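# Nest the smaller cardboard box inside the larger one

## Task

Place the larger cardboard box upright in the pink tray with its opening facing up. Then set the smaller box into it, also opening up, and lower it until it is fully inside the larger box.

## Robot and tools

Robot: two arms on a table. left_arm carries a left hand and right_arm a right hand; each hand is a mirror image of the other. Each has a wrist camera. Two fixed cameras are on a stand behind the arms.

Scene frame: origin at table height, midway between the arms' nominal bases. +z is up, +x points out over the table, and +y is toward left_arm. These names do not match image left and right. Calibrated bases: left_arm at (+0.020, +0.304, +0.045) m, right_arm at (+0.001, -0.237, +0.047) m.

Hand point axes: +z runs along the straight fingers toward the tips. +y points out of the palm face, which lies at y = -0.062 m. On the right hand +x points away from the thumb; on the left hand +x points toward the thumb. A rigid mast near the wrist on the palm side (x +0.05 to +0.10, z -0.16 to -0.11, up to y = +0.06 m) can collide with things; flip the sign of x for the left hand. Fingertips sit about 0.139 m past the knuckles at z = -0.017 m and have rubber caps.

Tool execute_actions. Argument actions is a list of actions, run in order. Each action is a table of up to 15 rows, and each row is one 1/30 s control step. If an action has fewer rows, its last row is held for the remaining steps. Every row holds 48 numbers in [-1, 1], covering both arms even when only one moves.
- Numbers 1-6: left_arm dx, dy, dz, rx, ry, rz.
- Numbers 7-22: the 16 left-hand hinge goals.
- Numbers 23-24: left current_limit, then speed.
- Numbers 25-48: the same 24 values for the right arm and right hand.

dx..rz are an offset, not a pose. They are measured from that arm's Hand target at the start of the action and are expressed along the Hand target's own axes. Every row in an action counts from that same start, not from the previous row. Sending the same offset again moves the arm further. Scale: 1.0 equals 0.6 m for dx, dy, dz and 180 degrees for rx, ry, rz, which together form one rotation vector. All zeros re-asks for the current target.

Hand numbers are absolute goals, not offsets. Each value maps linearly between a hinge's two stops. Order: index_mcp, index_abd, index_pip, index_dip, middle_mcp, middle_abd, middle_pip, middle_dip, ring_mcp, ring_abd, ring_pip, ring_dip, thumb_cmc, thumb_axl, thumb_mcp, thumb_ipl. Each bracket gives degrees at +1, degrees at -1, and the straight value:
- _mcp (+128, -18; -0.75)
- _abd (+60, -60; 0.00), positive swings away from the thumb
- _pip (+108, -29; -0.58)
- _dip (+117, -21; -0.70)
- thumb_cmc (+120, -20; -0.71), positive brings the thumb in front of the palm
- thumb_axl (+140, -27; -0.68)
- thumb_mcp (+109, -69; -0.23)
- thumb_ipl (+108, -77; -0.17)
A 0 is a real goal. To leave a hand unchanged, send back its hand_goal, hand_current_limit and hand_speed.

current_limit maps -1..+1 to 0..550 mA (floor 11 mA) and also caps hinge speed. speed sets the set-point rate as (speed+1)/2 of 8.5 rad/s. Starting values are +0.4 and -0.6; the last values sent stay in force.

Argument cameras: a list of names, ["all"] for every camera, or [] for none. If omitted, you get all cameras when actions is empty and none otherwise. An unknown name makes the call invalid. Camera names: cam_high (896x504), cam_low (896x504), cam_left_wrist (672x504), cam_right_wrist (672x504).

Tool zoom_image: camera (one of the four names) and region [x0, y0, x1, y1] in that image's pixels, with the origin at the top-left. The region can be at most 504 wide and 504 high. Only cameras in the most recent images can be zoomed.

Tool finished_scene: scene is the current scene's number. It ends the scene for good, and the goal must still hold with the robot let go.

Results report, per arm:
- end_effector_position (m) and end_effector_quat_wxyz, in the scene frame.
- Hand target: the last commanded pose after clipping, which the next offsets start from.
- Joint positions, velocities and torques. Velocities may read "within noise"; torques include arm weight and are not contact readings.
Per hand:
- hand_goal: goals as written.
- hand_measured: actual hinge positions on the same scale.
- hand_current_ma: positive pushes toward -1.
- hand_state: moving, goal, blocked (resting off its goal while pressing) or overload (shut down).
- hand_current_limit and hand_speed.
A MOTOR HOT line warns of heat, and an OVER-TEMPERATURE FAULT line means that arm has dropped.

Behaviour:
- Orientation commands are clipped to within 40 degrees of the measured orientation each step.
- The hand often stops short of its target, and friction or load can leave it a few cm off. If so, send the missing distance as an offset.
- The elbow sags under load, so aim higher.
- Reported poses may be off by a few cm, more at long reach.
- With the wrist near the waist axis, a small move can swing the whole arm.
- To stop pushing against something, command the target back past the hand point.

Gripping: a finger presses only while its goal lies beyond the object's surface. Pressing harder takes a goal further past the surface, up to the current limit. A motor held at 495 mA or more for 5 s shuts down and releases for 10 s.

Avoid:
- Dropping boxes or letting them fall far.
- Releasing a box while it is still moving.
- Slamming into or hitting the table or fixed items.
- Pushing very hard.
- Contact or presses between the two arms, including one hand gripping the other's fingers.
- Leaving anything off the table.
- Overheating: holding loads long, staying stretched out, or pushing toward poses the arm cannot reach.
Objects may occasionally get a brief outside push. The scene keeps running while you think, and the robot holds its last command.

Each tool is called by a JSON object that holds its "op" and its "data", one argument or row to a line.

## Session

{"op": "execute_actions", "data": {
  "actions": []
}}

Scene clock: 0.00 s.
left_arm: end_effector_position=(+0.6810, +0.3070, +0.3918) hand_goal=(-0.754, +0.000, -0.576, -0.696, -0.754, +0.000, -0.576, -0.696, -0.754, +0.000, -0.576, -0.696, -0.714, -0.678, -0.226, -0.168) hand_measured=(-0.754, +0.000, -0.576, -0.696, -0.754, +0.000, -0.576, -0.696, -0.754, +0.000, -0.576, -0.696, -0.714, -0.678, -0.226, -0.168) hand_current_ma=(+0, +0, +0, +0, +0, +0, +0, +0, +0, +0, +0, +0, +0, +0, +0, +0) hand_state=(goal, goal, goal, goal, goal, goal, goal, goal, goal, goal, goal, goal, goal, goal, goal, goal) hand_current_limit=0.40 hand_speed=-0.60 end_effector_quat_wxyz=(+0.092, +0.936, +0.272, +0.202) | right_arm: end_effector_position=(+0.5248, -0.4281, +0.2421) hand_goal=(-0.754, +0.000, -0.576, -0.696, -0.754, +0.000, -0.576, -0.696, -0.754, +0.000, -0.576, -0.696, -0.714, -0.678, -0.226, -0.168) hand_measured=(-0.754, +0.000, -0.576, -0.696, -0.754, +0.000, -0.576, -0.696, -0.754, +0.000, -0.576, -0.696, -0.714, -0.678, -0.226, -0.168) hand_current_ma=(+0, +0, +0, +0, +0, +0, +0, +0, +0, +0, +0, +0, +0, +0, +0, +0) hand_state=(goal, goal, goal, goal, goal, goal, goal, goal, goal, goal, goal, goal, goal, goal, goal, goal) hand_current_limit=0.40 hand_speed=-0.60 end_effector_quat_wxyz=(+0.017, +0.824, +0.565, -0.043)
Joint positions: left_arm=[0.127 1.66 1.759 -1.238 0.121 1.117] | right_arm=[-0.233 1.608 1.439 -1.431 0.087 0.104]
Joint velocities: within noise
Joint torques (N m): no reading
Motor temperatures (°C): left_arm=[26 29 27 27 29 27] | right_arm=[27 24 32 28 29 29]
Heat: left arm: hottest shoulder 29 °C; right arm: hottest elbow 32 °C.
Hand target: left_arm +0.6856, +0.3076, +0.4080; +0.094, +0.933, +0.270, +0.218 | right_arm +0.5311, -0.4298, +0.2492; +0.023, +0.824, +0.565, -0.037

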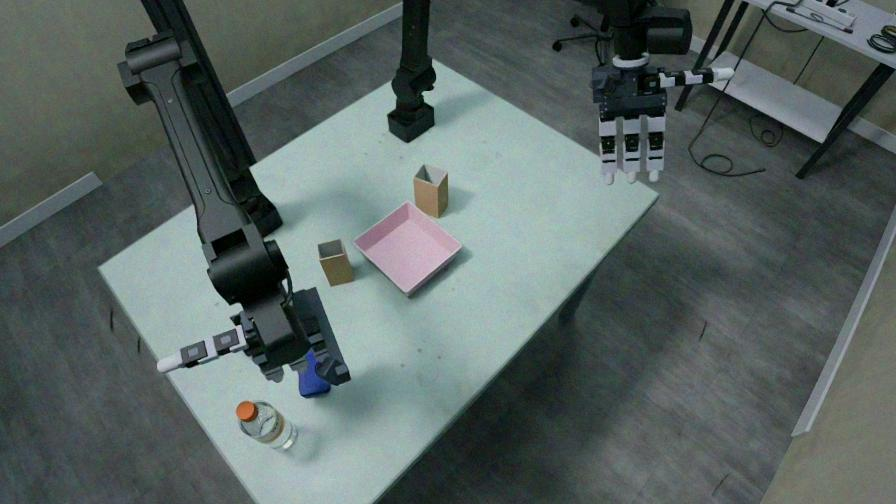

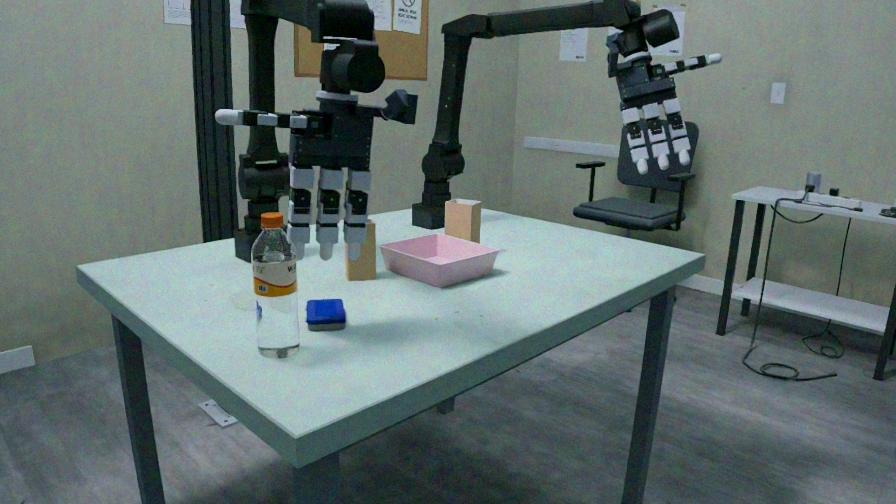

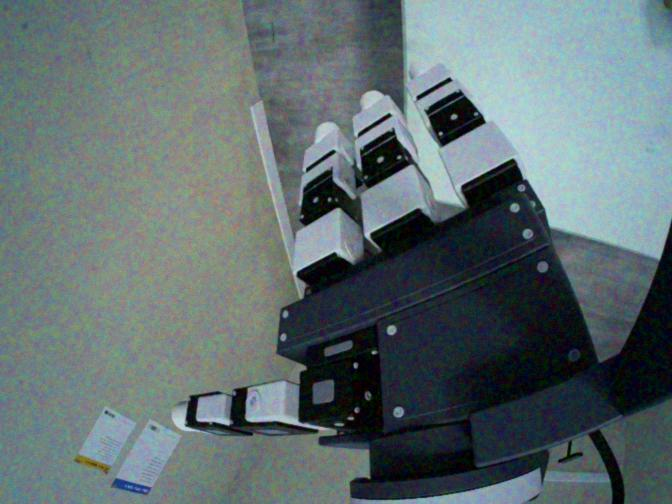

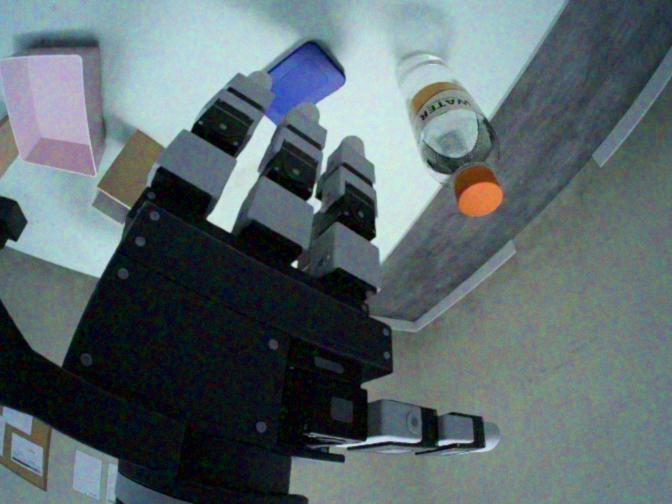

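{"op": "zoom_image", "data": {
  "camera": "cam_high",
  "region": [280, 140, 500, 320]
}}

{"op": "zoom_image", "data": {
  "camera": "cam_low",
  "region": [300, 170, 540, 350]
}}

Scaled by 2.291 from the camera's 896x504 image, which has a finer 1280x720 frame.

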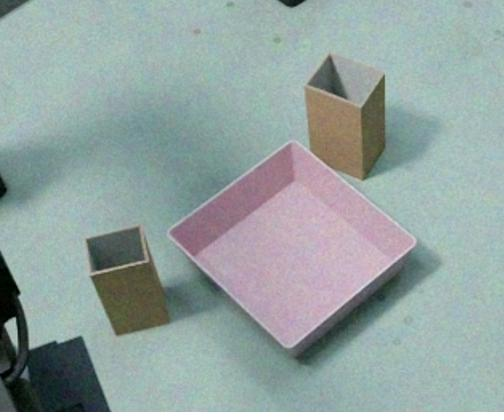

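Scaled by 2.100 from the camera's 896x504 image, which has a finer 1280x720 frame.

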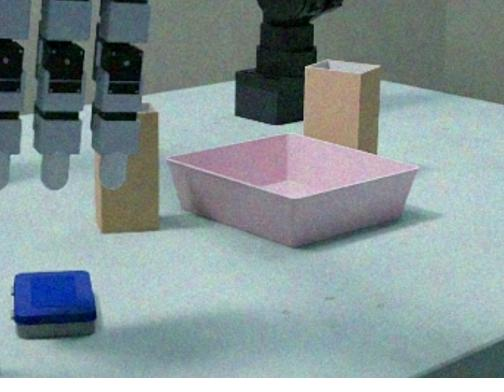

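{"op": "execute_actions", "data": {
  "actions": [
    [[0,0,0,0.0581,-0.05,-0.0537,-0.754,0.1,-0.576,-0.696,-0.754,-0.1,-0.576,-0.696,0.342,0,0.737,0.174,-0.714,-0.678,-0.226,-0.168,0.4,-0.6,-0.0037,-0.0001,-0.042,-0.004,0.0134,-0.0765,-0.754,0.1,-0.576,-0.696,-0.754,-0.1,-0.576,-0.696,0.342,0,0.737,0.174,-0.714,-0.678,-0.226,-0.168,0.4,-0.6]],
    [[0,0,0,0.0581,-0.05,-0.0537,-0.754,0.1,-0.576,-0.696,-0.754,-0.1,-0.576,-0.696,0.342,0,0.737,0.174,-0.714,-0.678,-0.226,-0.168,0.4,-0.6,-0.0037,-0.0001,-0.042,-0.004,0.0134,-0.0765,-0.754,0.1,-0.576,-0.696,-0.754,-0.1,-0.576,-0.696,0.342,0,0.737,0.174,-0.714,-0.678,-0.226,-0.168,0.4,-0.6]]
  ],
  "cameras": ["all"]
}}

Scene clock: 214.37 s.
left_arm: end_effector_position=(+0.6727, +0.3129, +0.3879) hand_goal=(-0.754, +0.100, -0.576, -0.696, -0.754, -0.100, -0.576, -0.696, +0.342, +0.000, +0.736, +0.174, -0.714, -0.678, -0.226, -0.168) hand_measured=(-0.754, +0.094, -0.576, -0.696, -0.754, -0.092, -0.576, -0.696, +0.326, +0.000, +0.734, +0.172, -0.714, -0.678, -0.224, -0.168) hand_current_ma=(+0, -1, +0, +0, +0, +1, +0, +0, -6, +0, +0, +0, +0, +0, +0, +0) hand_state=(goal, goal, goal, goal, goal, goal, goal, goal, goal, goal, goal, goal, goal, goal, goal, goal) hand_current_limit=0.40 hand_speed=-0.60 end_effector_quat_wxyz=(+0.032, +0.895, +0.440, +0.063) | right_arm: end_effector_position=(+0.5212, -0.4262, +0.2796) hand_goal=(-0.754, +0.100, -0.576, -0.696, -0.754, -0.100, -0.576, -0.696, +0.342, +0.000, +0.736, +0.174, -0.714, -0.678, -0.226, -0.168) hand_measured=(-0.754, +0.094, -0.576, -0.696, -0.754, -0.092, -0.576, -0.696, +0.324, +0.000, +0.732, +0.172, -0.714, -0.678, -0.224, -0.168) hand_current_ma=(+0, -3, +0, +0, +0, +5, +0, +0, -22, +0, -2, -1, +0, +0, +2, +0) hand_state=(goal, goal, goal, goal, goal, goal, goal, goal, goal, goal, goal, goal, goal, goal, goal, goal) hand_current_limit=0.40 hand_speed=-0.60 end_effector_quat_wxyz=(-0.015, +0.669, +0.743, -0.008)
Joint positions: left_arm=[0.07 1.785 2.025 -1.671 0.013 0.735] | right_arm=[-0.35 1.583 1.517 -1.538 0.005 -0.488]
Joint torques (N m): left_arm=[0.03 -16.32 15.16 0.85 0.07 -0.15] | right_arm=[-0.91 -14.86 12.44 -0.13 -0.1 -0.03]
Motor temperatures (°C): left_arm=[26 35 48 26 26 27] | right_arm=[27 29 41 27 25 26]
Heat: left arm: hottest elbow 48 °C; right arm: hottest elbow 41 °C.
Hand target: left_arm +0.6856, +0.3078, +0.4079; +0.000, +0.899, +0.438, -0.001 | right_arm +0.5311, -0.4308, +0.2996; +0.000, +0.667, +0.745, +0.000
Off the commanded pose: left_arm 0.024 m, 8 deg | right_arm 0.023 m, 2 deg.
joint sent to its limit (left arm) — joint 4 (wrist pitch), lower limit. The joint targets are off in orientation, not in position.
camera_calibration:
cam_left_wrist: T_world_to_cam=[[-0.965157, -0.230919, -0.123078, 0.7321], [-0.243575, 0.620949, 0.745046, -0.37566], [-0.0956201, 0.749065, -0.655559, 0.20509], [0, 0, 0, 1]] pos_world=[0.634701, 0.248695, 0.504438]
cam_right_wrist: T_world_to_cam=[[0.684502, -0.719266, -0.118798, -0.585447], [-0.443595, -0.540262, 0.71508, -0.241789], [-0.578515, -0.436776, -0.688874, 0.431018], [0, 0, 0, 1]] pos_world=[0.542834, -0.363464, 0.400266]

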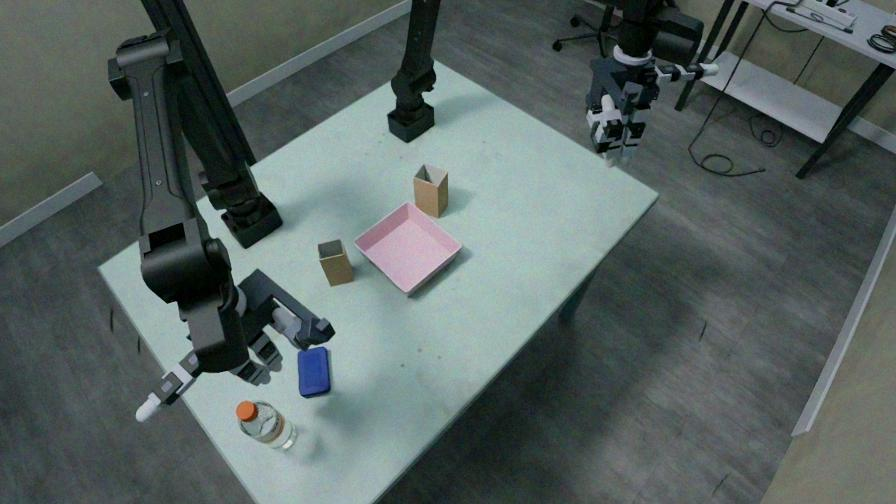

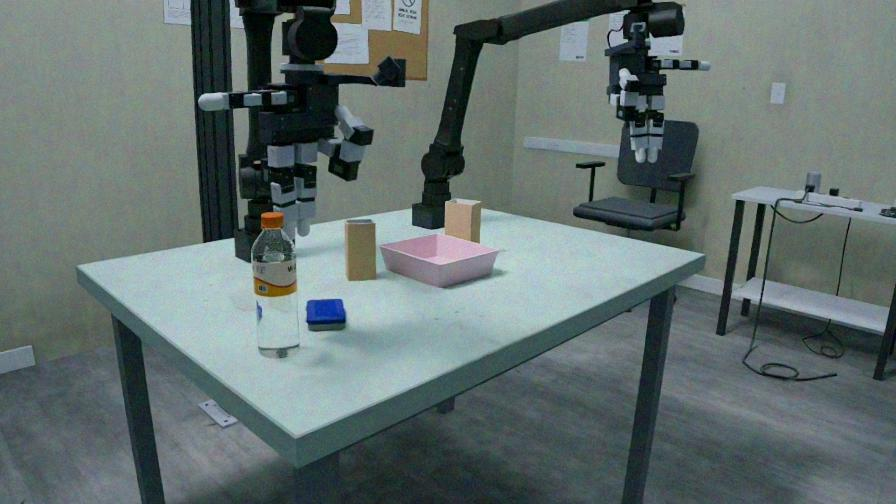

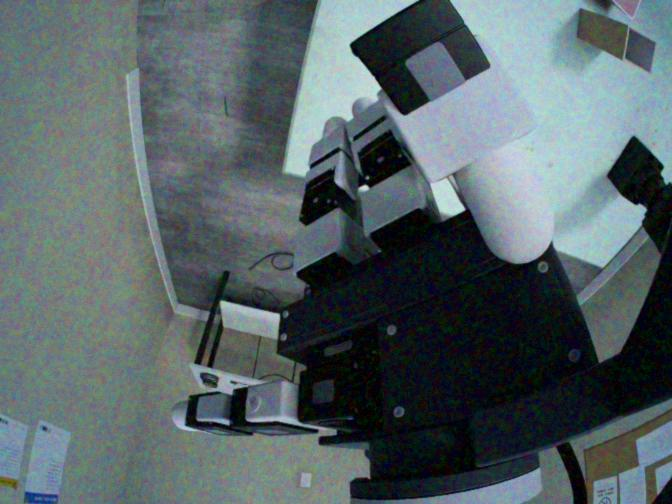

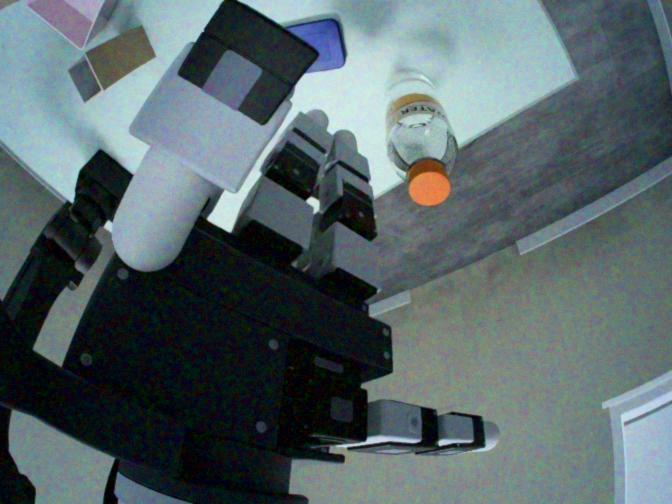

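{"op": "execute_actions", "data": {
  "actions": [
    [[-0.122,-0.036,0.026,0,0,0,-0.754,0.1,-0.576,-0.696,-0.754,-0.1,-0.576,-0.696,-0.98,0,-0.98,-0.98,-0.714,-0.678,-0.226,-0.168,0.4,-0.6,0,0,0,0,0,0,-0.754,0.1,-0.576,-0.696,-0.754,-0.1,-0.576,-0.696,-0.98,0,-0.98,-0.98,-0.714,-0.678,-0.226,-0.168,0.4,-0.6]],
    [[-0.122,-0.036,0.026,0,0,0,-0.754,0.1,-0.576,-0.696,-0.754,-0.1,-0.576,-0.696,-0.98,0,-0.98,-0.98,-0.714,-0.678,-0.226,-0.168,0.4,-0.6,0,0,0,0,0,0,-0.754,0.1,-0.576,-0.696,-0.754,-0.1,-0.576,-0.696,-0.98,0,-0.98,-0.98,-0.714,-0.678,-0.226,-0.168,0.4,-0.6]],
    [[-0.122,-0.036,0.026,0,0,0,-0.754,0.1,-0.576,-0.696,-0.754,-0.1,-0.576,-0.696,-0.98,0,-0.98,-0.98,-0.714,-0.678,-0.226,-0.168,0.4,-0.6,0,0,0,0,0,0,-0.754,0.1,-0.576,-0.696,-0.754,-0.1,-0.576,-0.696,-0.98,0,-0.98,-0.98,-0.714,-0.678,-0.226,-0.168,0.4,-0.6]]
  ],
  "cameras": ["all"]
}}

Scene clock: 234.43 s.
left_arm: end_effector_position=(+0.5038, +0.1739, +0.3623) hand_goal=(-0.754, +0.100, -0.576, -0.696, -0.754, -0.100, -0.576, -0.696, -0.980, +0.000, -0.980, -0.980, -0.714, -0.678, -0.226, -0.168) hand_measured=(-0.754, +0.094, -0.576, -0.696, -0.752, -0.092, -0.576, -0.696, -0.972, +0.000, -0.974, -0.978, -0.714, -0.678, -0.222, -0.168) hand_current_ma=(+0, -1, +0, +0, +0, +1, +0, +0, +2, +0, +1, +0, +0, +0, +0, +0) hand_state=(goal, goal, goal, goal, goal, goal, goal, goal, goal, goal, goal, goal, goal, goal, goal, goal) hand_current_limit=0.40 hand_speed=-0.60 end_effector_quat_wxyz=(+0.007, +0.900, +0.435, +0.007) | right_arm: end_effector_position=(+0.5209, -0.4256, +0.2795) hand_goal=(-0.754, +0.100, -0.576, -0.696, -0.754, -0.100, -0.576, -0.696, -0.980, +0.000, -0.980, -0.980, -0.714, -0.678, -0.226, -0.168) hand_measured=(-0.754, +0.094, -0.576, -0.696, -0.754, -0.092, -0.576, -0.696, -0.968, +0.000, -0.972, -0.976, -0.714, -0.678, -0.224, -0.168) hand_current_ma=(+0, -3, +0, +0, +0, +5, +0, +0, +11, +0, +5, +1, +0, +0, +2, +0) hand_state=(goal, goal, goal, goal, goal, goal, goal, goal, goal, goal, goal, goal, goal, goal, goal, goal) hand_current_limit=0.40 hand_speed=-0.60 end_effector_quat_wxyz=(-0.016, +0.668, +0.744, -0.007)
Joint positions: left_arm=[-0.239 1.416 1.543 -1.677 0.003 0.442] | right_arm=[-0.35 1.583 1.517 -1.54 0.003 -0.49]
Joint torques (N m): left_arm=[0.79 -12.86 8.69 0.77 -0.08 -0.12] | right_arm=[-0.85 -16.15 12.6 -0.29 -0.09 0.01]
Heat: left arm: hottest elbow 45 °C; right arm: hottest elbow 43 °C.
Hand target: left_arm +0.4991, +0.1747, +0.3613; +0.000, +0.899, +0.438, -0.001 | right_arm +0.5311, -0.4307, +0.2996; +0.000, +0.667, +0.745, +0.000
Off the commanded pose: left_arm 0.005 m, 1 deg | right_arm 0.023 m, 2 deg.
joint sent to its limit (left arm) — joint 4 (wrist pitch), lower limit. The joint targets still meet the commanded pose.
camera_calibration:
cam_left_wrist: T_world_to_cam=[[-0.976227, -0.216713, -0.0040096, 0.493841], [-0.142319, 0.62693, 0.765966, -0.371], [-0.163481, 0.748328, -0.642868, 0.305903], [0, 0, 0, 1]] pos_world=[0.47931, 0.110697, 0.482809]
cam_right_wrist: T_world_to_cam=[[0.685951, -0.717485, -0.121188, -0.584138], [-0.441556, -0.542817, 0.714408, -0.243477], [-0.57836, -0.436537, -0.689155, 0.431134], [0, 0, 0, 1]] pos_world=[0.542532, -0.363068, 0.40027]

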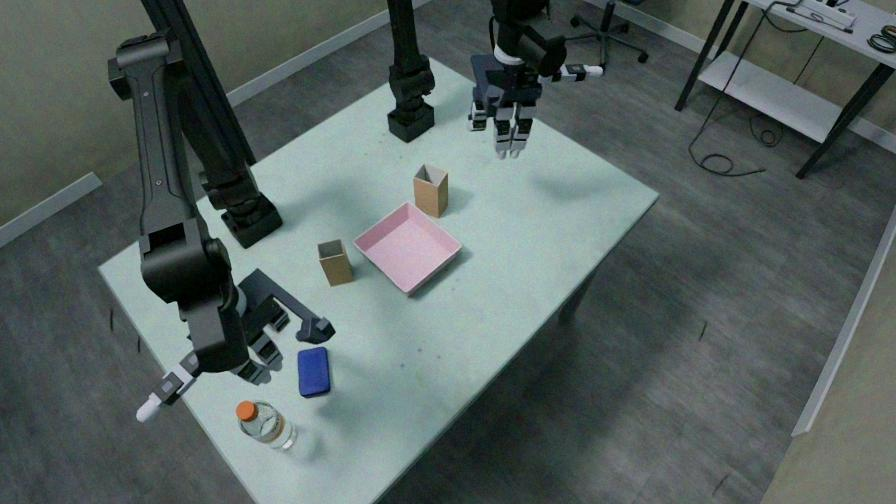

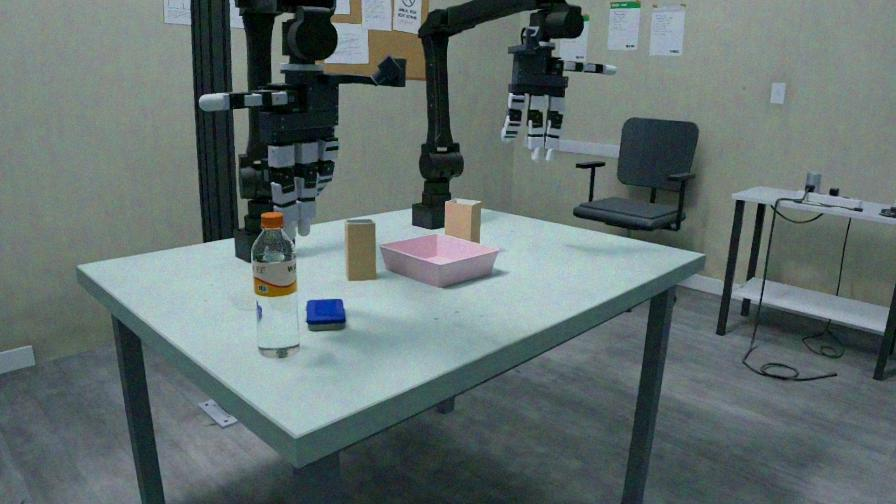

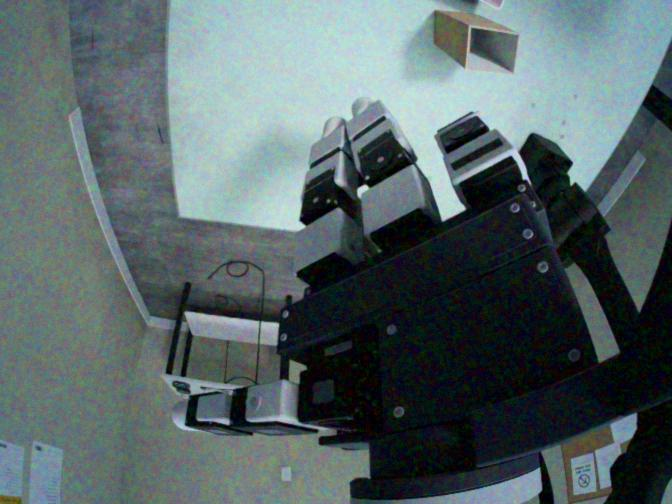

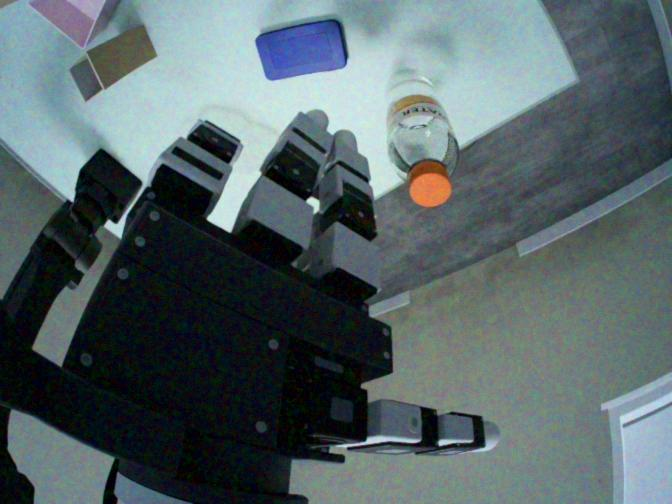

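{"op": "zoom_image", "data": {
  "camera": "cam_high",
  "region": [400, 60, 600, 220]
}}

{"op": "zoom_image", "data": {
  "camera": "cam_left_wrist",
  "region": [280, 0, 560, 210]
}}

Scaled by 2.520 from the camera's 896x504 image, which has a finer 1280x720 frame.

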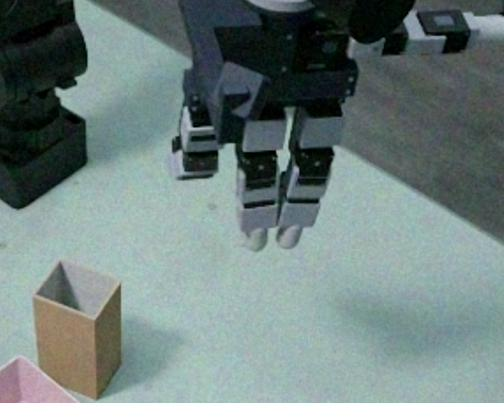

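Scaled by 1.800 from the camera's 672x504 image, which has a finer 960x720 frame.

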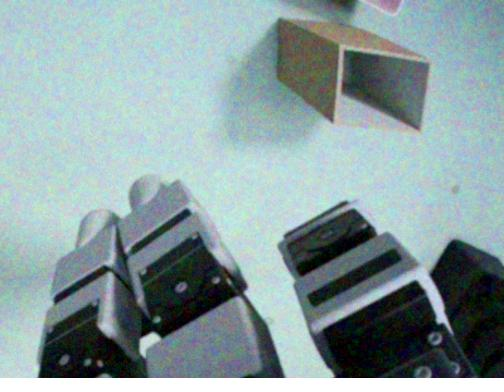

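{"op": "zoom_image", "data": {
  "camera": "cam_low",
  "region": [330, 180, 510, 300]
}}

{"op": "zoom_image", "data": {
  "camera": "cam_high",
  "region": [300, 150, 480, 310]
}}

Scaled by 2.800 from the camera's 896x504 image, which has a finer 1280x720 frame.

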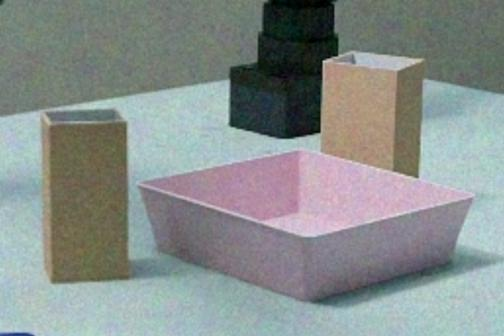

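Scaled by 2.800 from the camera's 896x504 image, which has a finer 1280x720 frame.

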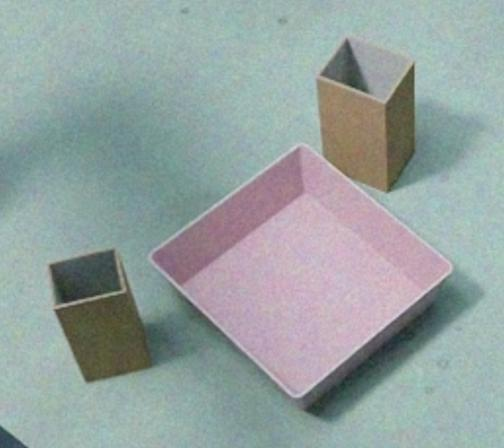

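{"op": "execute_actions", "data": {
  "actions": [
    [[-0.1293,-0.0587,0.06,0,0,0,-0.754,0.1,-0.576,-0.696,-0.754,-0.1,-0.576,-0.696,-0.98,0,-0.98,-0.98,-0.714,-0.678,-0.226,-0.168,0.4,-0.6,0,0,0,0,0,0,-0.754,0.1,-0.576,-0.696,-0.754,-0.1,-0.576,-0.696,-0.98,0,-0.98,-0.98,-0.714,-0.678,-0.226,-0.168,0.4,-0.6]],
    [[-0.1293,-0.0587,0.06,0,0,0,-0.754,0.1,-0.576,-0.696,-0.754,-0.1,-0.576,-0.696,-0.98,0,-0.98,-0.98,-0.714,-0.678,-0.226,-0.168,0.4,-0.6,0,0,0,0,0,0,-0.754,0.1,-0.576,-0.696,-0.754,-0.1,-0.576,-0.696,-0.98,0,-0.98,-0.98,-0.714,-0.678,-0.226,-0.168,0.4,-0.6]]
  ],
  "cameras": ["cam_high", "cam_left_wrist"]
}}

{"op": "zoom_image", "data": {
  "camera": "cam_left_wrist",
  "region": [260, 20, 480, 185]
}}

{"op": "zoom_image", "data": {
  "camera": "cam_high",
  "region": [360, 100, 500, 220]
}}

Scene clock: 294.70 s.
left_arm: end_effector_position=(+0.3515, +0.0974, +0.2912) hand_goal=(-0.754, +0.100, -0.576, -0.696, -0.754, -0.100, -0.576, -0.696, -0.980, +0.000, -0.980, -0.980, -0.714, -0.678, -0.226, -0.168) hand_measured=(-0.752, +0.094, -0.576, -0.696, -0.752, -0.092, -0.576, -0.696, -0.972, +0.000, -0.976, -0.978, -0.714, -0.678, -0.222, -0.168) hand_current_ma=(+0, -1, +0, +0, +0, +1, +0, +0, +2, +0, +1, +0, +0, +0, +1, +0) hand_state=(goal, goal, goal, goal, goal, goal, goal, goal, goal, goal, goal, goal, goal, goal, goal, goal) hand_current_limit=0.40 hand_speed=-0.60 end_effector_quat_wxyz=(-0.001, +0.899, +0.439, -0.004) | right_arm: end_effector_position=(+0.5209, -0.4256, +0.2795) hand_goal=(-0.754, +0.100, -0.576, -0.696, -0.754, -0.100, -0.576, -0.696, -0.980, +0.000, -0.980, -0.980, -0.714, -0.678, -0.226, -0.168) hand_measured=(-0.754, +0.094, -0.576, -0.696, -0.754, -0.092, -0.576, -0.696, -0.968, +0.000, -0.972, -0.976, -0.714, -0.678, -0.224, -0.168) hand_current_ma=(+0, -3, +0, +0, +0, +5, +0, +0, +11, +0, +5, +1, +0, +0, +2, +0) hand_state=(goal, goal, goal, goal, goal, goal, goal, goal, goal, goal, goal, goal, goal, goal, goal, goal) hand_current_limit=0.40 hand_speed=-0.60 end_effector_quat_wxyz=(-0.016, +0.668, +0.744, -0.007)
Joint positions: left_arm=[-0.606 1.136 1.116 -1.557 0.006 0.066] | right_arm=[-0.35 1.583 1.517 -1.54 0.003 -0.49]
Joint torques (N m): left_arm=[-0.03 -8.18 8.58 1.16 -0.19 -0.15] | right_arm=[-0.79 -15.79 12.31 -0.01 -0.06 0.04]
Motor temperatures (°C): left_arm=[26 34 38 25 25 27] | right_arm=[27 29 46 26 24 25]
Heat: left arm: hottest elbow 38 °C; right arm: hottest elbow 46 °C.
Hand target: left_arm +0.3481, +0.0959, +0.2897; +0.001, +0.899, +0.438, +0.000 | right_arm +0.5311, -0.4307, +0.2996; +0.000, +0.667, +0.745, +0.000
Off the commanded pose: left_arm 0.004 m, 1 deg | right_arm 0.023 m, 2 deg.
camera_calibration:
cam_left_wrist: T_world_to_cam=[[-0.974117, -0.225002, 0.0216947, 0.320832], [-0.126251, 0.621163, 0.773445, -0.297458], [-0.187502, 0.750687, -0.633492, 0.298069], [0, 0, 0, 1]] pos_world=[0.330862, 0.0332009, 0.411931]
Images, in order (width x height): cam_high 896x504, cam_left_wrist 672x504.

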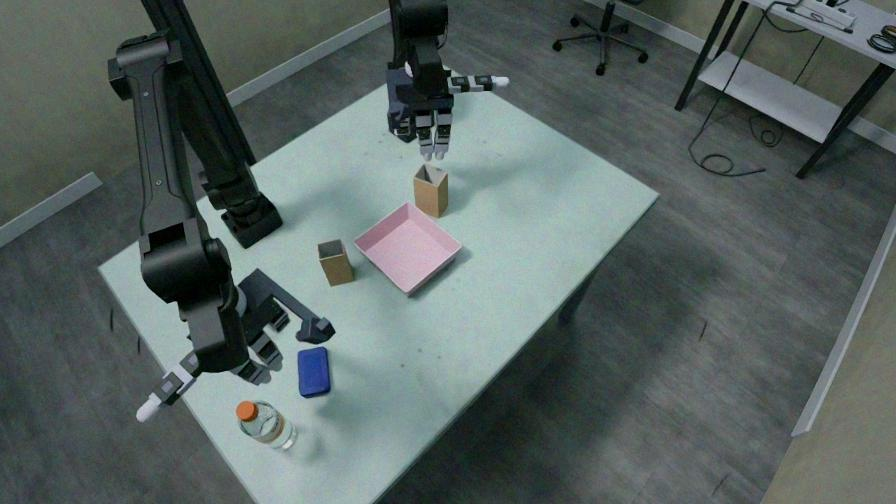

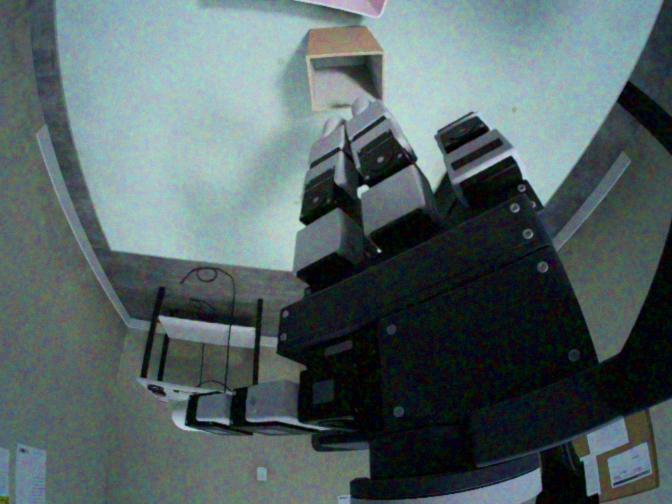

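Scaled by 2.291 from the camera's 672x504 image, which has a finer 960x720 frame.

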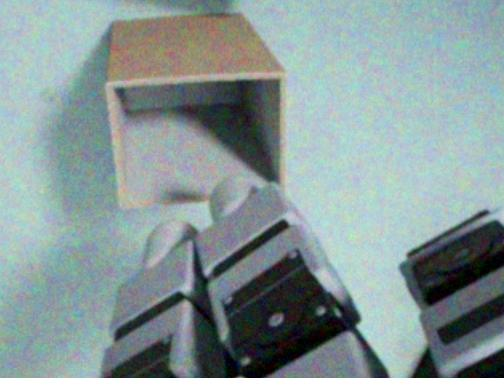

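Scaled by 3.600 from the camera's 896x504 image, which has a finer 1280x720 frame.

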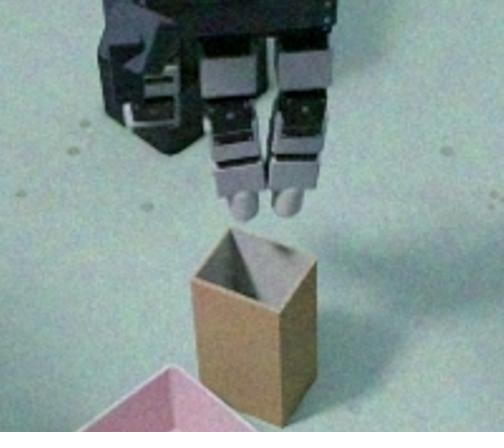

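{"op": "execute_actions", "data": {
  "actions": [
    [[-0.0135,0.0127,0.0333,0,0,0,-0.754,0.1,-0.576,-0.696,-0.754,-0.1,-0.576,-0.696,-0.98,0,-0.98,-0.98,-0.714,-0.678,-0.226,-0.168,0.4,-0.6,0,0,0,0,0,0,-0.754,0.1,-0.576,-0.696,-0.754,-0.1,-0.576,-0.696,-0.98,0,-0.98,-0.98,-0.714,-0.678,-0.226,-0.168,0.4,-0.6]]
  ],
  "cameras": ["cam_high", "cam_low", "cam_left_wrist"]
}}

{"op": "zoom_image", "data": {
  "camera": "cam_left_wrist",
  "region": [260, 20, 480, 185]
}}

{"op": "zoom_image", "data": {
  "camera": "cam_high",
  "region": [360, 100, 500, 220]
}}

{"op": "zoom_image", "data": {
  "camera": "cam_low",
  "region": [410, 120, 550, 240]
}}

Scene clock: 316.77 s.
left_arm: end_effector_position=(+0.3503, +0.0879, +0.2782) hand_goal=(-0.754, +0.100, -0.576, -0.696, -0.754, -0.100, -0.576, -0.696, -0.980, +0.000, -0.980, -0.980, -0.714, -0.678, -0.226, -0.168) hand_measured=(-0.752, +0.094, -0.576, -0.696, -0.752, -0.092, -0.576, -0.696, -0.972, +0.000, -0.976, -0.978, -0.714, -0.678, -0.222, -0.168) hand_current_ma=(+0, -1, +0, +0, +0, +1, +0, +0, +2, +0, +1, +0, +0, +0, +1, +0) hand_state=(goal, goal, goal, goal, goal, goal, goal, goal, goal, goal, goal, goal, goal, goal, goal, goal) hand_current_limit=0.40 hand_speed=-0.60 end_effector_quat_wxyz=(+0.007, +0.898, +0.439, +0.001) | right_arm: end_effector_position=(+0.5209, -0.4256, +0.2795) hand_goal=(-0.754, +0.100, -0.576, -0.696, -0.754, -0.100, -0.576, -0.696, -0.980, +0.000, -0.980, -0.980, -0.714, -0.678, -0.226, -0.168) hand_measured=(-0.754, +0.094, -0.576, -0.696, -0.754, -0.092, -0.576, -0.696, -0.968, +0.000, -0.972, -0.976, -0.714, -0.678, -0.224, -0.168) hand_current_ma=(+0, -3, +0, +0, +0, +5, +0, +0, +11, +0, +5, +1, +0, +0, +2, +0) hand_state=(goal, goal, goal, goal, goal, goal, goal, goal, goal, goal, goal, goal, goal, goal, goal, goal) hand_current_limit=0.40 hand_speed=-0.60 end_effector_quat_wxyz=(-0.016, +0.668, +0.744, -0.007)
Joint positions: left_arm=[-0.635 1.137 1.078 -1.499 0.004 0.037] | right_arm=[-0.35 1.583 1.517 -1.54 0.003 -0.49]
Joint torques (N m): left_arm=[-0.03 -6.12 8.73 1.21 -0.17 -0.15] | right_arm=[-0.91 -15.68 12.64 0.02 -0.07 0.02]
Heat: left arm: hottest elbow 37 °C; right arm: hottest elbow 46 °C.
Hand target: left_arm +0.3490, +0.0847, +0.2695; +0.000, +0.899, +0.438, -0.001 | right_arm +0.5311, -0.4307, +0.2996; +0.000, +0.667, +0.745, +0.000
Off the commanded pose: left_arm 0.009 m, 1 deg | right_arm 0.023 m, 2 deg.
camera_calibration:
cam_left_wrist: T_world_to_cam=[[-0.974187, -0.22562, 0.00742055, 0.321882], [-0.139703, 0.628384, 0.765256, -0.27536], [-0.17732, 0.744466, -0.643683, 0.296547], [0, 0, 0, 1]] pos_world=[0.327688, 0.0248853, 0.399215]
Images, in order (width x height): cam_high 896x504, cam_low 896x504, cam_left_wrist 672x504.

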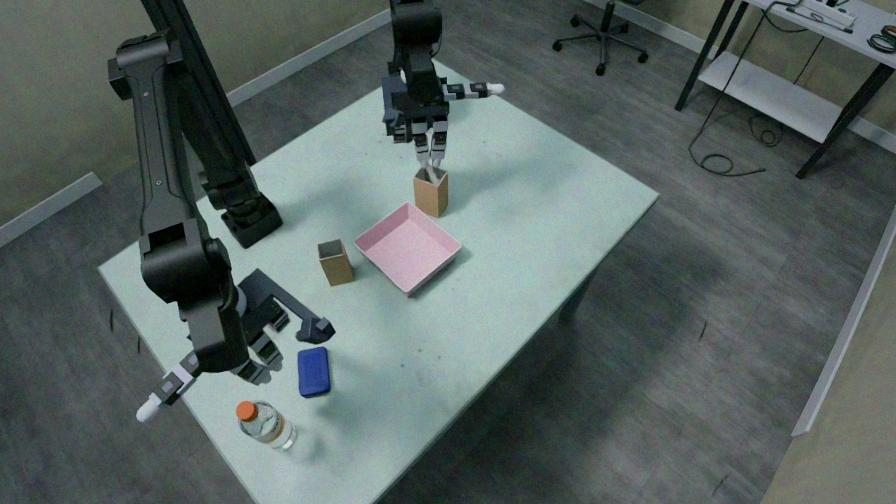

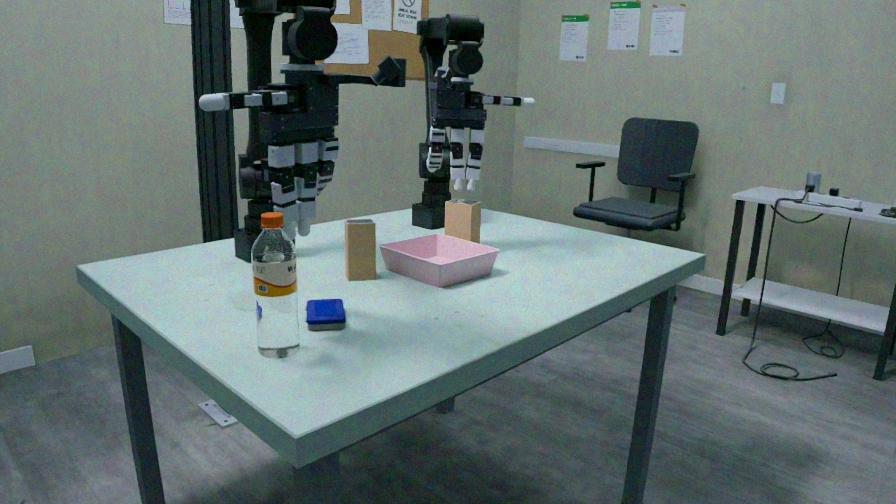

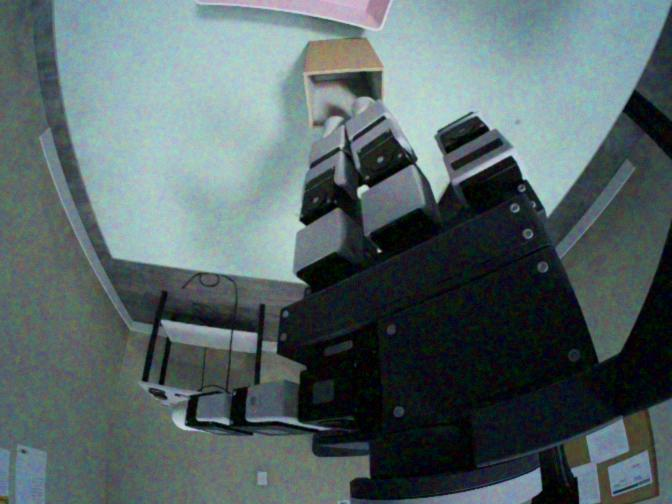

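Scaled by 2.291 from the camera's 672x504 image, which has a finer 960x720 frame.

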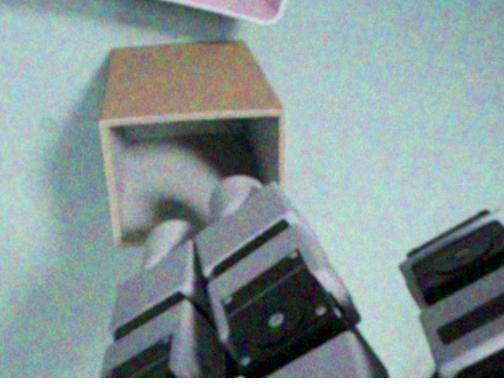

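Scaled by 3.600 from the camera's 896x504 image, which has a finer 1280x720 frame.

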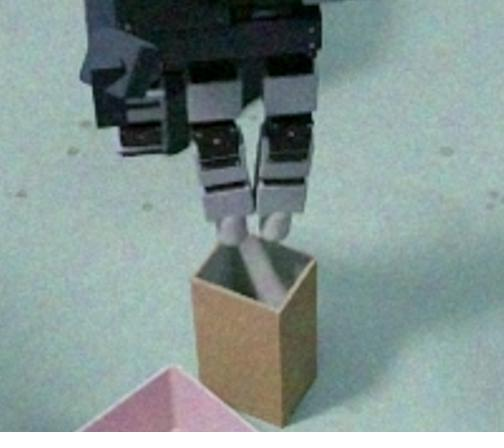

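Scaled by 3.600 from the camera's 896x504 image, which has a finer 1280x720 frame.

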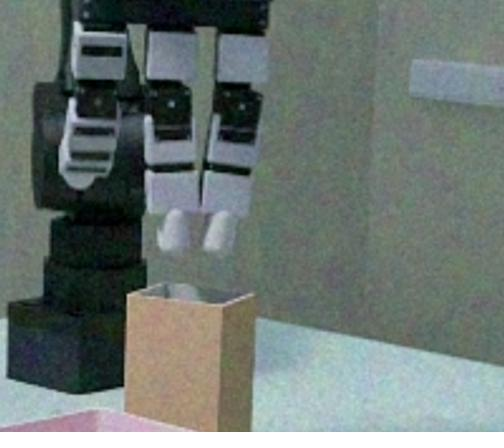

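{"op": "execute_actions", "data": {
  "actions": [
    [[0.0018,0.005,0.037,0,0,0,-0.754,0.1,-0.576,-0.696,-0.754,-0.1,-0.576,-0.696,-0.98,0,-0.98,-0.98,-0.714,-0.678,-0.226,-0.168,0.4,-0.6,0,0,0,0,0,0,-0.754,0.1,-0.576,-0.696,-0.754,-0.1,-0.576,-0.696,-0.98,0,-0.98,-0.98,-0.714,-0.678,-0.226,-0.168,0.4,-0.6]]
  ],
  "cameras": ["cam_high", "cam_low", "cam_left_wrist"]
}}

{"op": "zoom_image", "data": {
  "camera": "cam_left_wrist",
  "region": [260, 20, 480, 185]
}}

{"op": "zoom_image", "data": {
  "camera": "cam_high",
  "region": [360, 100, 500, 220]
}}

{"op": "zoom_image", "data": {
  "camera": "cam_low",
  "region": [410, 120, 550, 240]
}}

Scene clock: 336.17 s.
left_arm: end_effector_position=(+0.3531, +0.0860, +0.2540) hand_goal=(-0.754, +0.100, -0.576, -0.696, -0.754, -0.100, -0.576, -0.696, -0.980, +0.000, -0.980, -0.980, -0.714, -0.678, -0.226, -0.168) hand_measured=(-0.752, +0.094, -0.576, -0.696, -0.752, -0.092, -0.576, -0.696, -0.972, +0.000, -0.976, -0.978, -0.714, -0.678, -0.222, -0.168) hand_current_ma=(+0, -1, +0, +0, +0, +1, +0, +0, +2, +0, +1, +0, +0, +0, +1, +0) hand_state=(goal, goal, goal, goal, goal, goal, goal, goal, goal, goal, goal, goal, goal, goal, goal, goal) hand_current_limit=0.40 hand_speed=-0.60 end_effector_quat_wxyz=(+0.004, +0.898, +0.439, +0.000) | right_arm: end_effector_position=(+0.5209, -0.4256, +0.2795) hand_goal=(-0.754, +0.100, -0.576, -0.696, -0.754, -0.100, -0.576, -0.696, -0.980, +0.000, -0.980, -0.980, -0.714, -0.678, -0.226, -0.168) hand_measured=(-0.754, +0.094, -0.576, -0.696, -0.754, -0.092, -0.576, -0.696, -0.968, +0.000, -0.972, -0.976, -0.714, -0.678, -0.224, -0.168) hand_current_ma=(+0, -3, +0, +0, +0, +5, +0, +0, +11, +0, +5, +1, +0, +0, +2, +0) hand_state=(goal, goal, goal, goal, goal, goal, goal, goal, goal, goal, goal, goal, goal, goal, goal, goal) hand_current_limit=0.40 hand_speed=-0.60 end_effector_quat_wxyz=(-0.016, +0.668, +0.744, -0.007)
Joint positions: left_arm=[-0.635 1.156 1.029 -1.437 0.004 0.036] | right_arm=[-0.35 1.583 1.517 -1.54 0.003 -0.49]
Joint torques (N m): left_arm=[0.21 -6.65 8.8 1.17 -0.17 -0.13] | right_arm=[-0.38 -16.09 12.77 -0.38 -0.03 -0.02]
Heat: left arm: hottest elbow 37 °C; right arm: hottest elbow 47 °C.
Hand target: left_arm +0.3520, +0.0837, +0.2473; +0.000, +0.899, +0.438, -0.001 | right_arm +0.5311, -0.4307, +0.2996; +0.000, +0.667, +0.745, +0.000
Off the commanded pose: left_arm 0.007 m, 1 deg | right_arm 0.023 m, 2 deg.
camera_calibration:
cam_left_wrist: T_world_to_cam=[[-0.973982, -0.226373, 0.0107317, 0.32346], [-0.137049, 0.626054, 0.767641, -0.256585], [-0.180492, 0.746198, -0.64079, 0.283127], [0, 0, 0, 1]] pos_world=[0.330982, 0.0225893, 0.374919]
Images, in order (width x height): cam_high 896x504, cam_low 896x504, cam_left_wrist 672x504.

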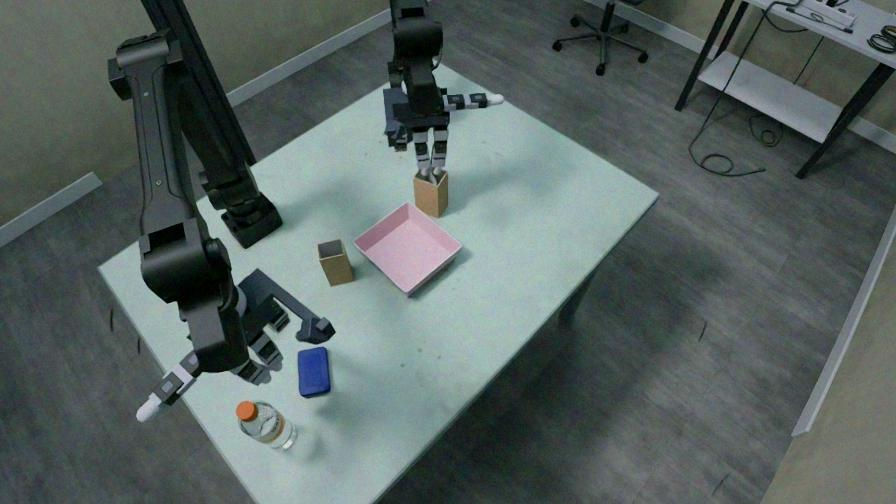

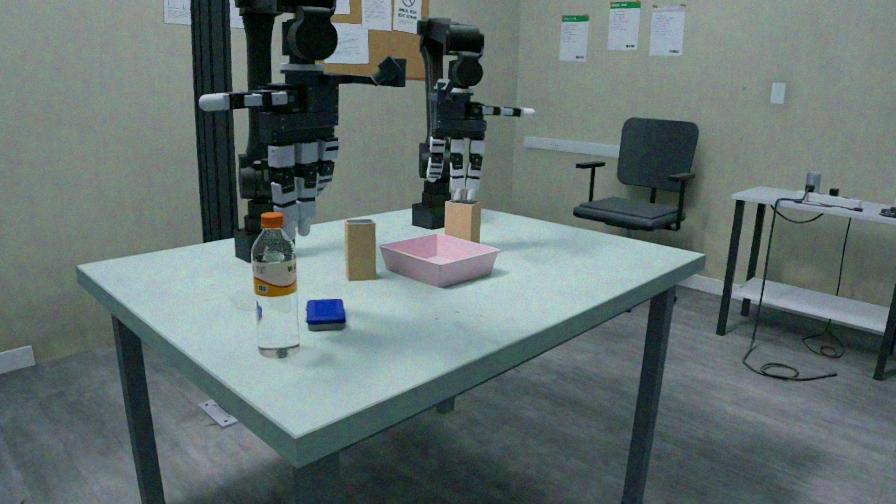

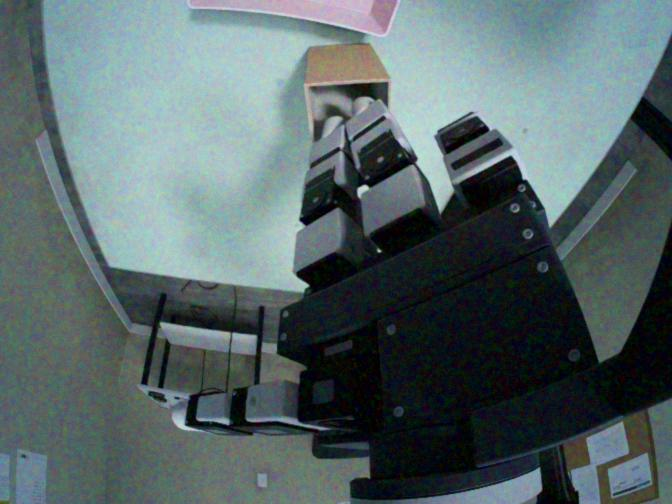

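Scaled by 2.291 from the camera's 672x504 image, which has a finer 960x720 frame.

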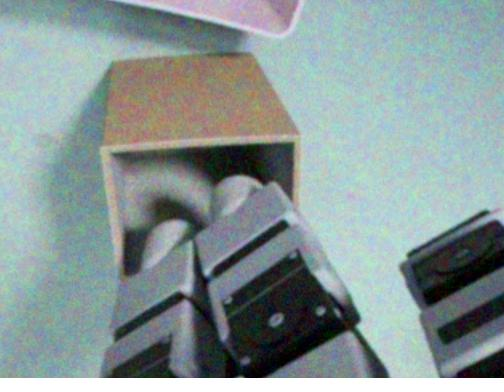

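Scaled by 3.600 from the camera's 896x504 image, which has a finer 1280x720 frame.

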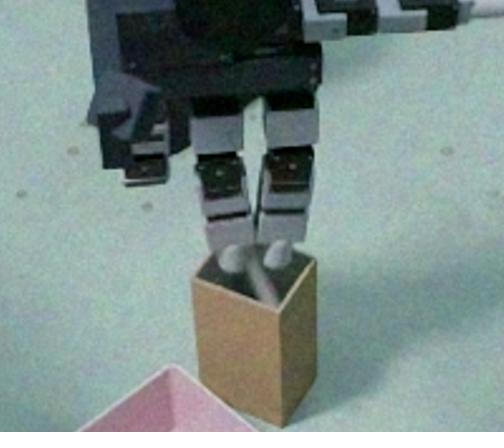

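Scaled by 3.600 from the camera's 896x504 image, which has a finer 1280x720 frame.

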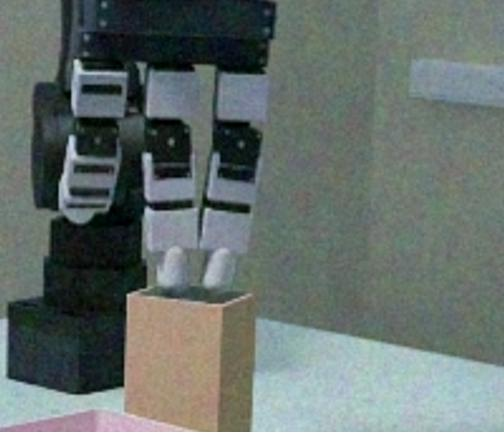

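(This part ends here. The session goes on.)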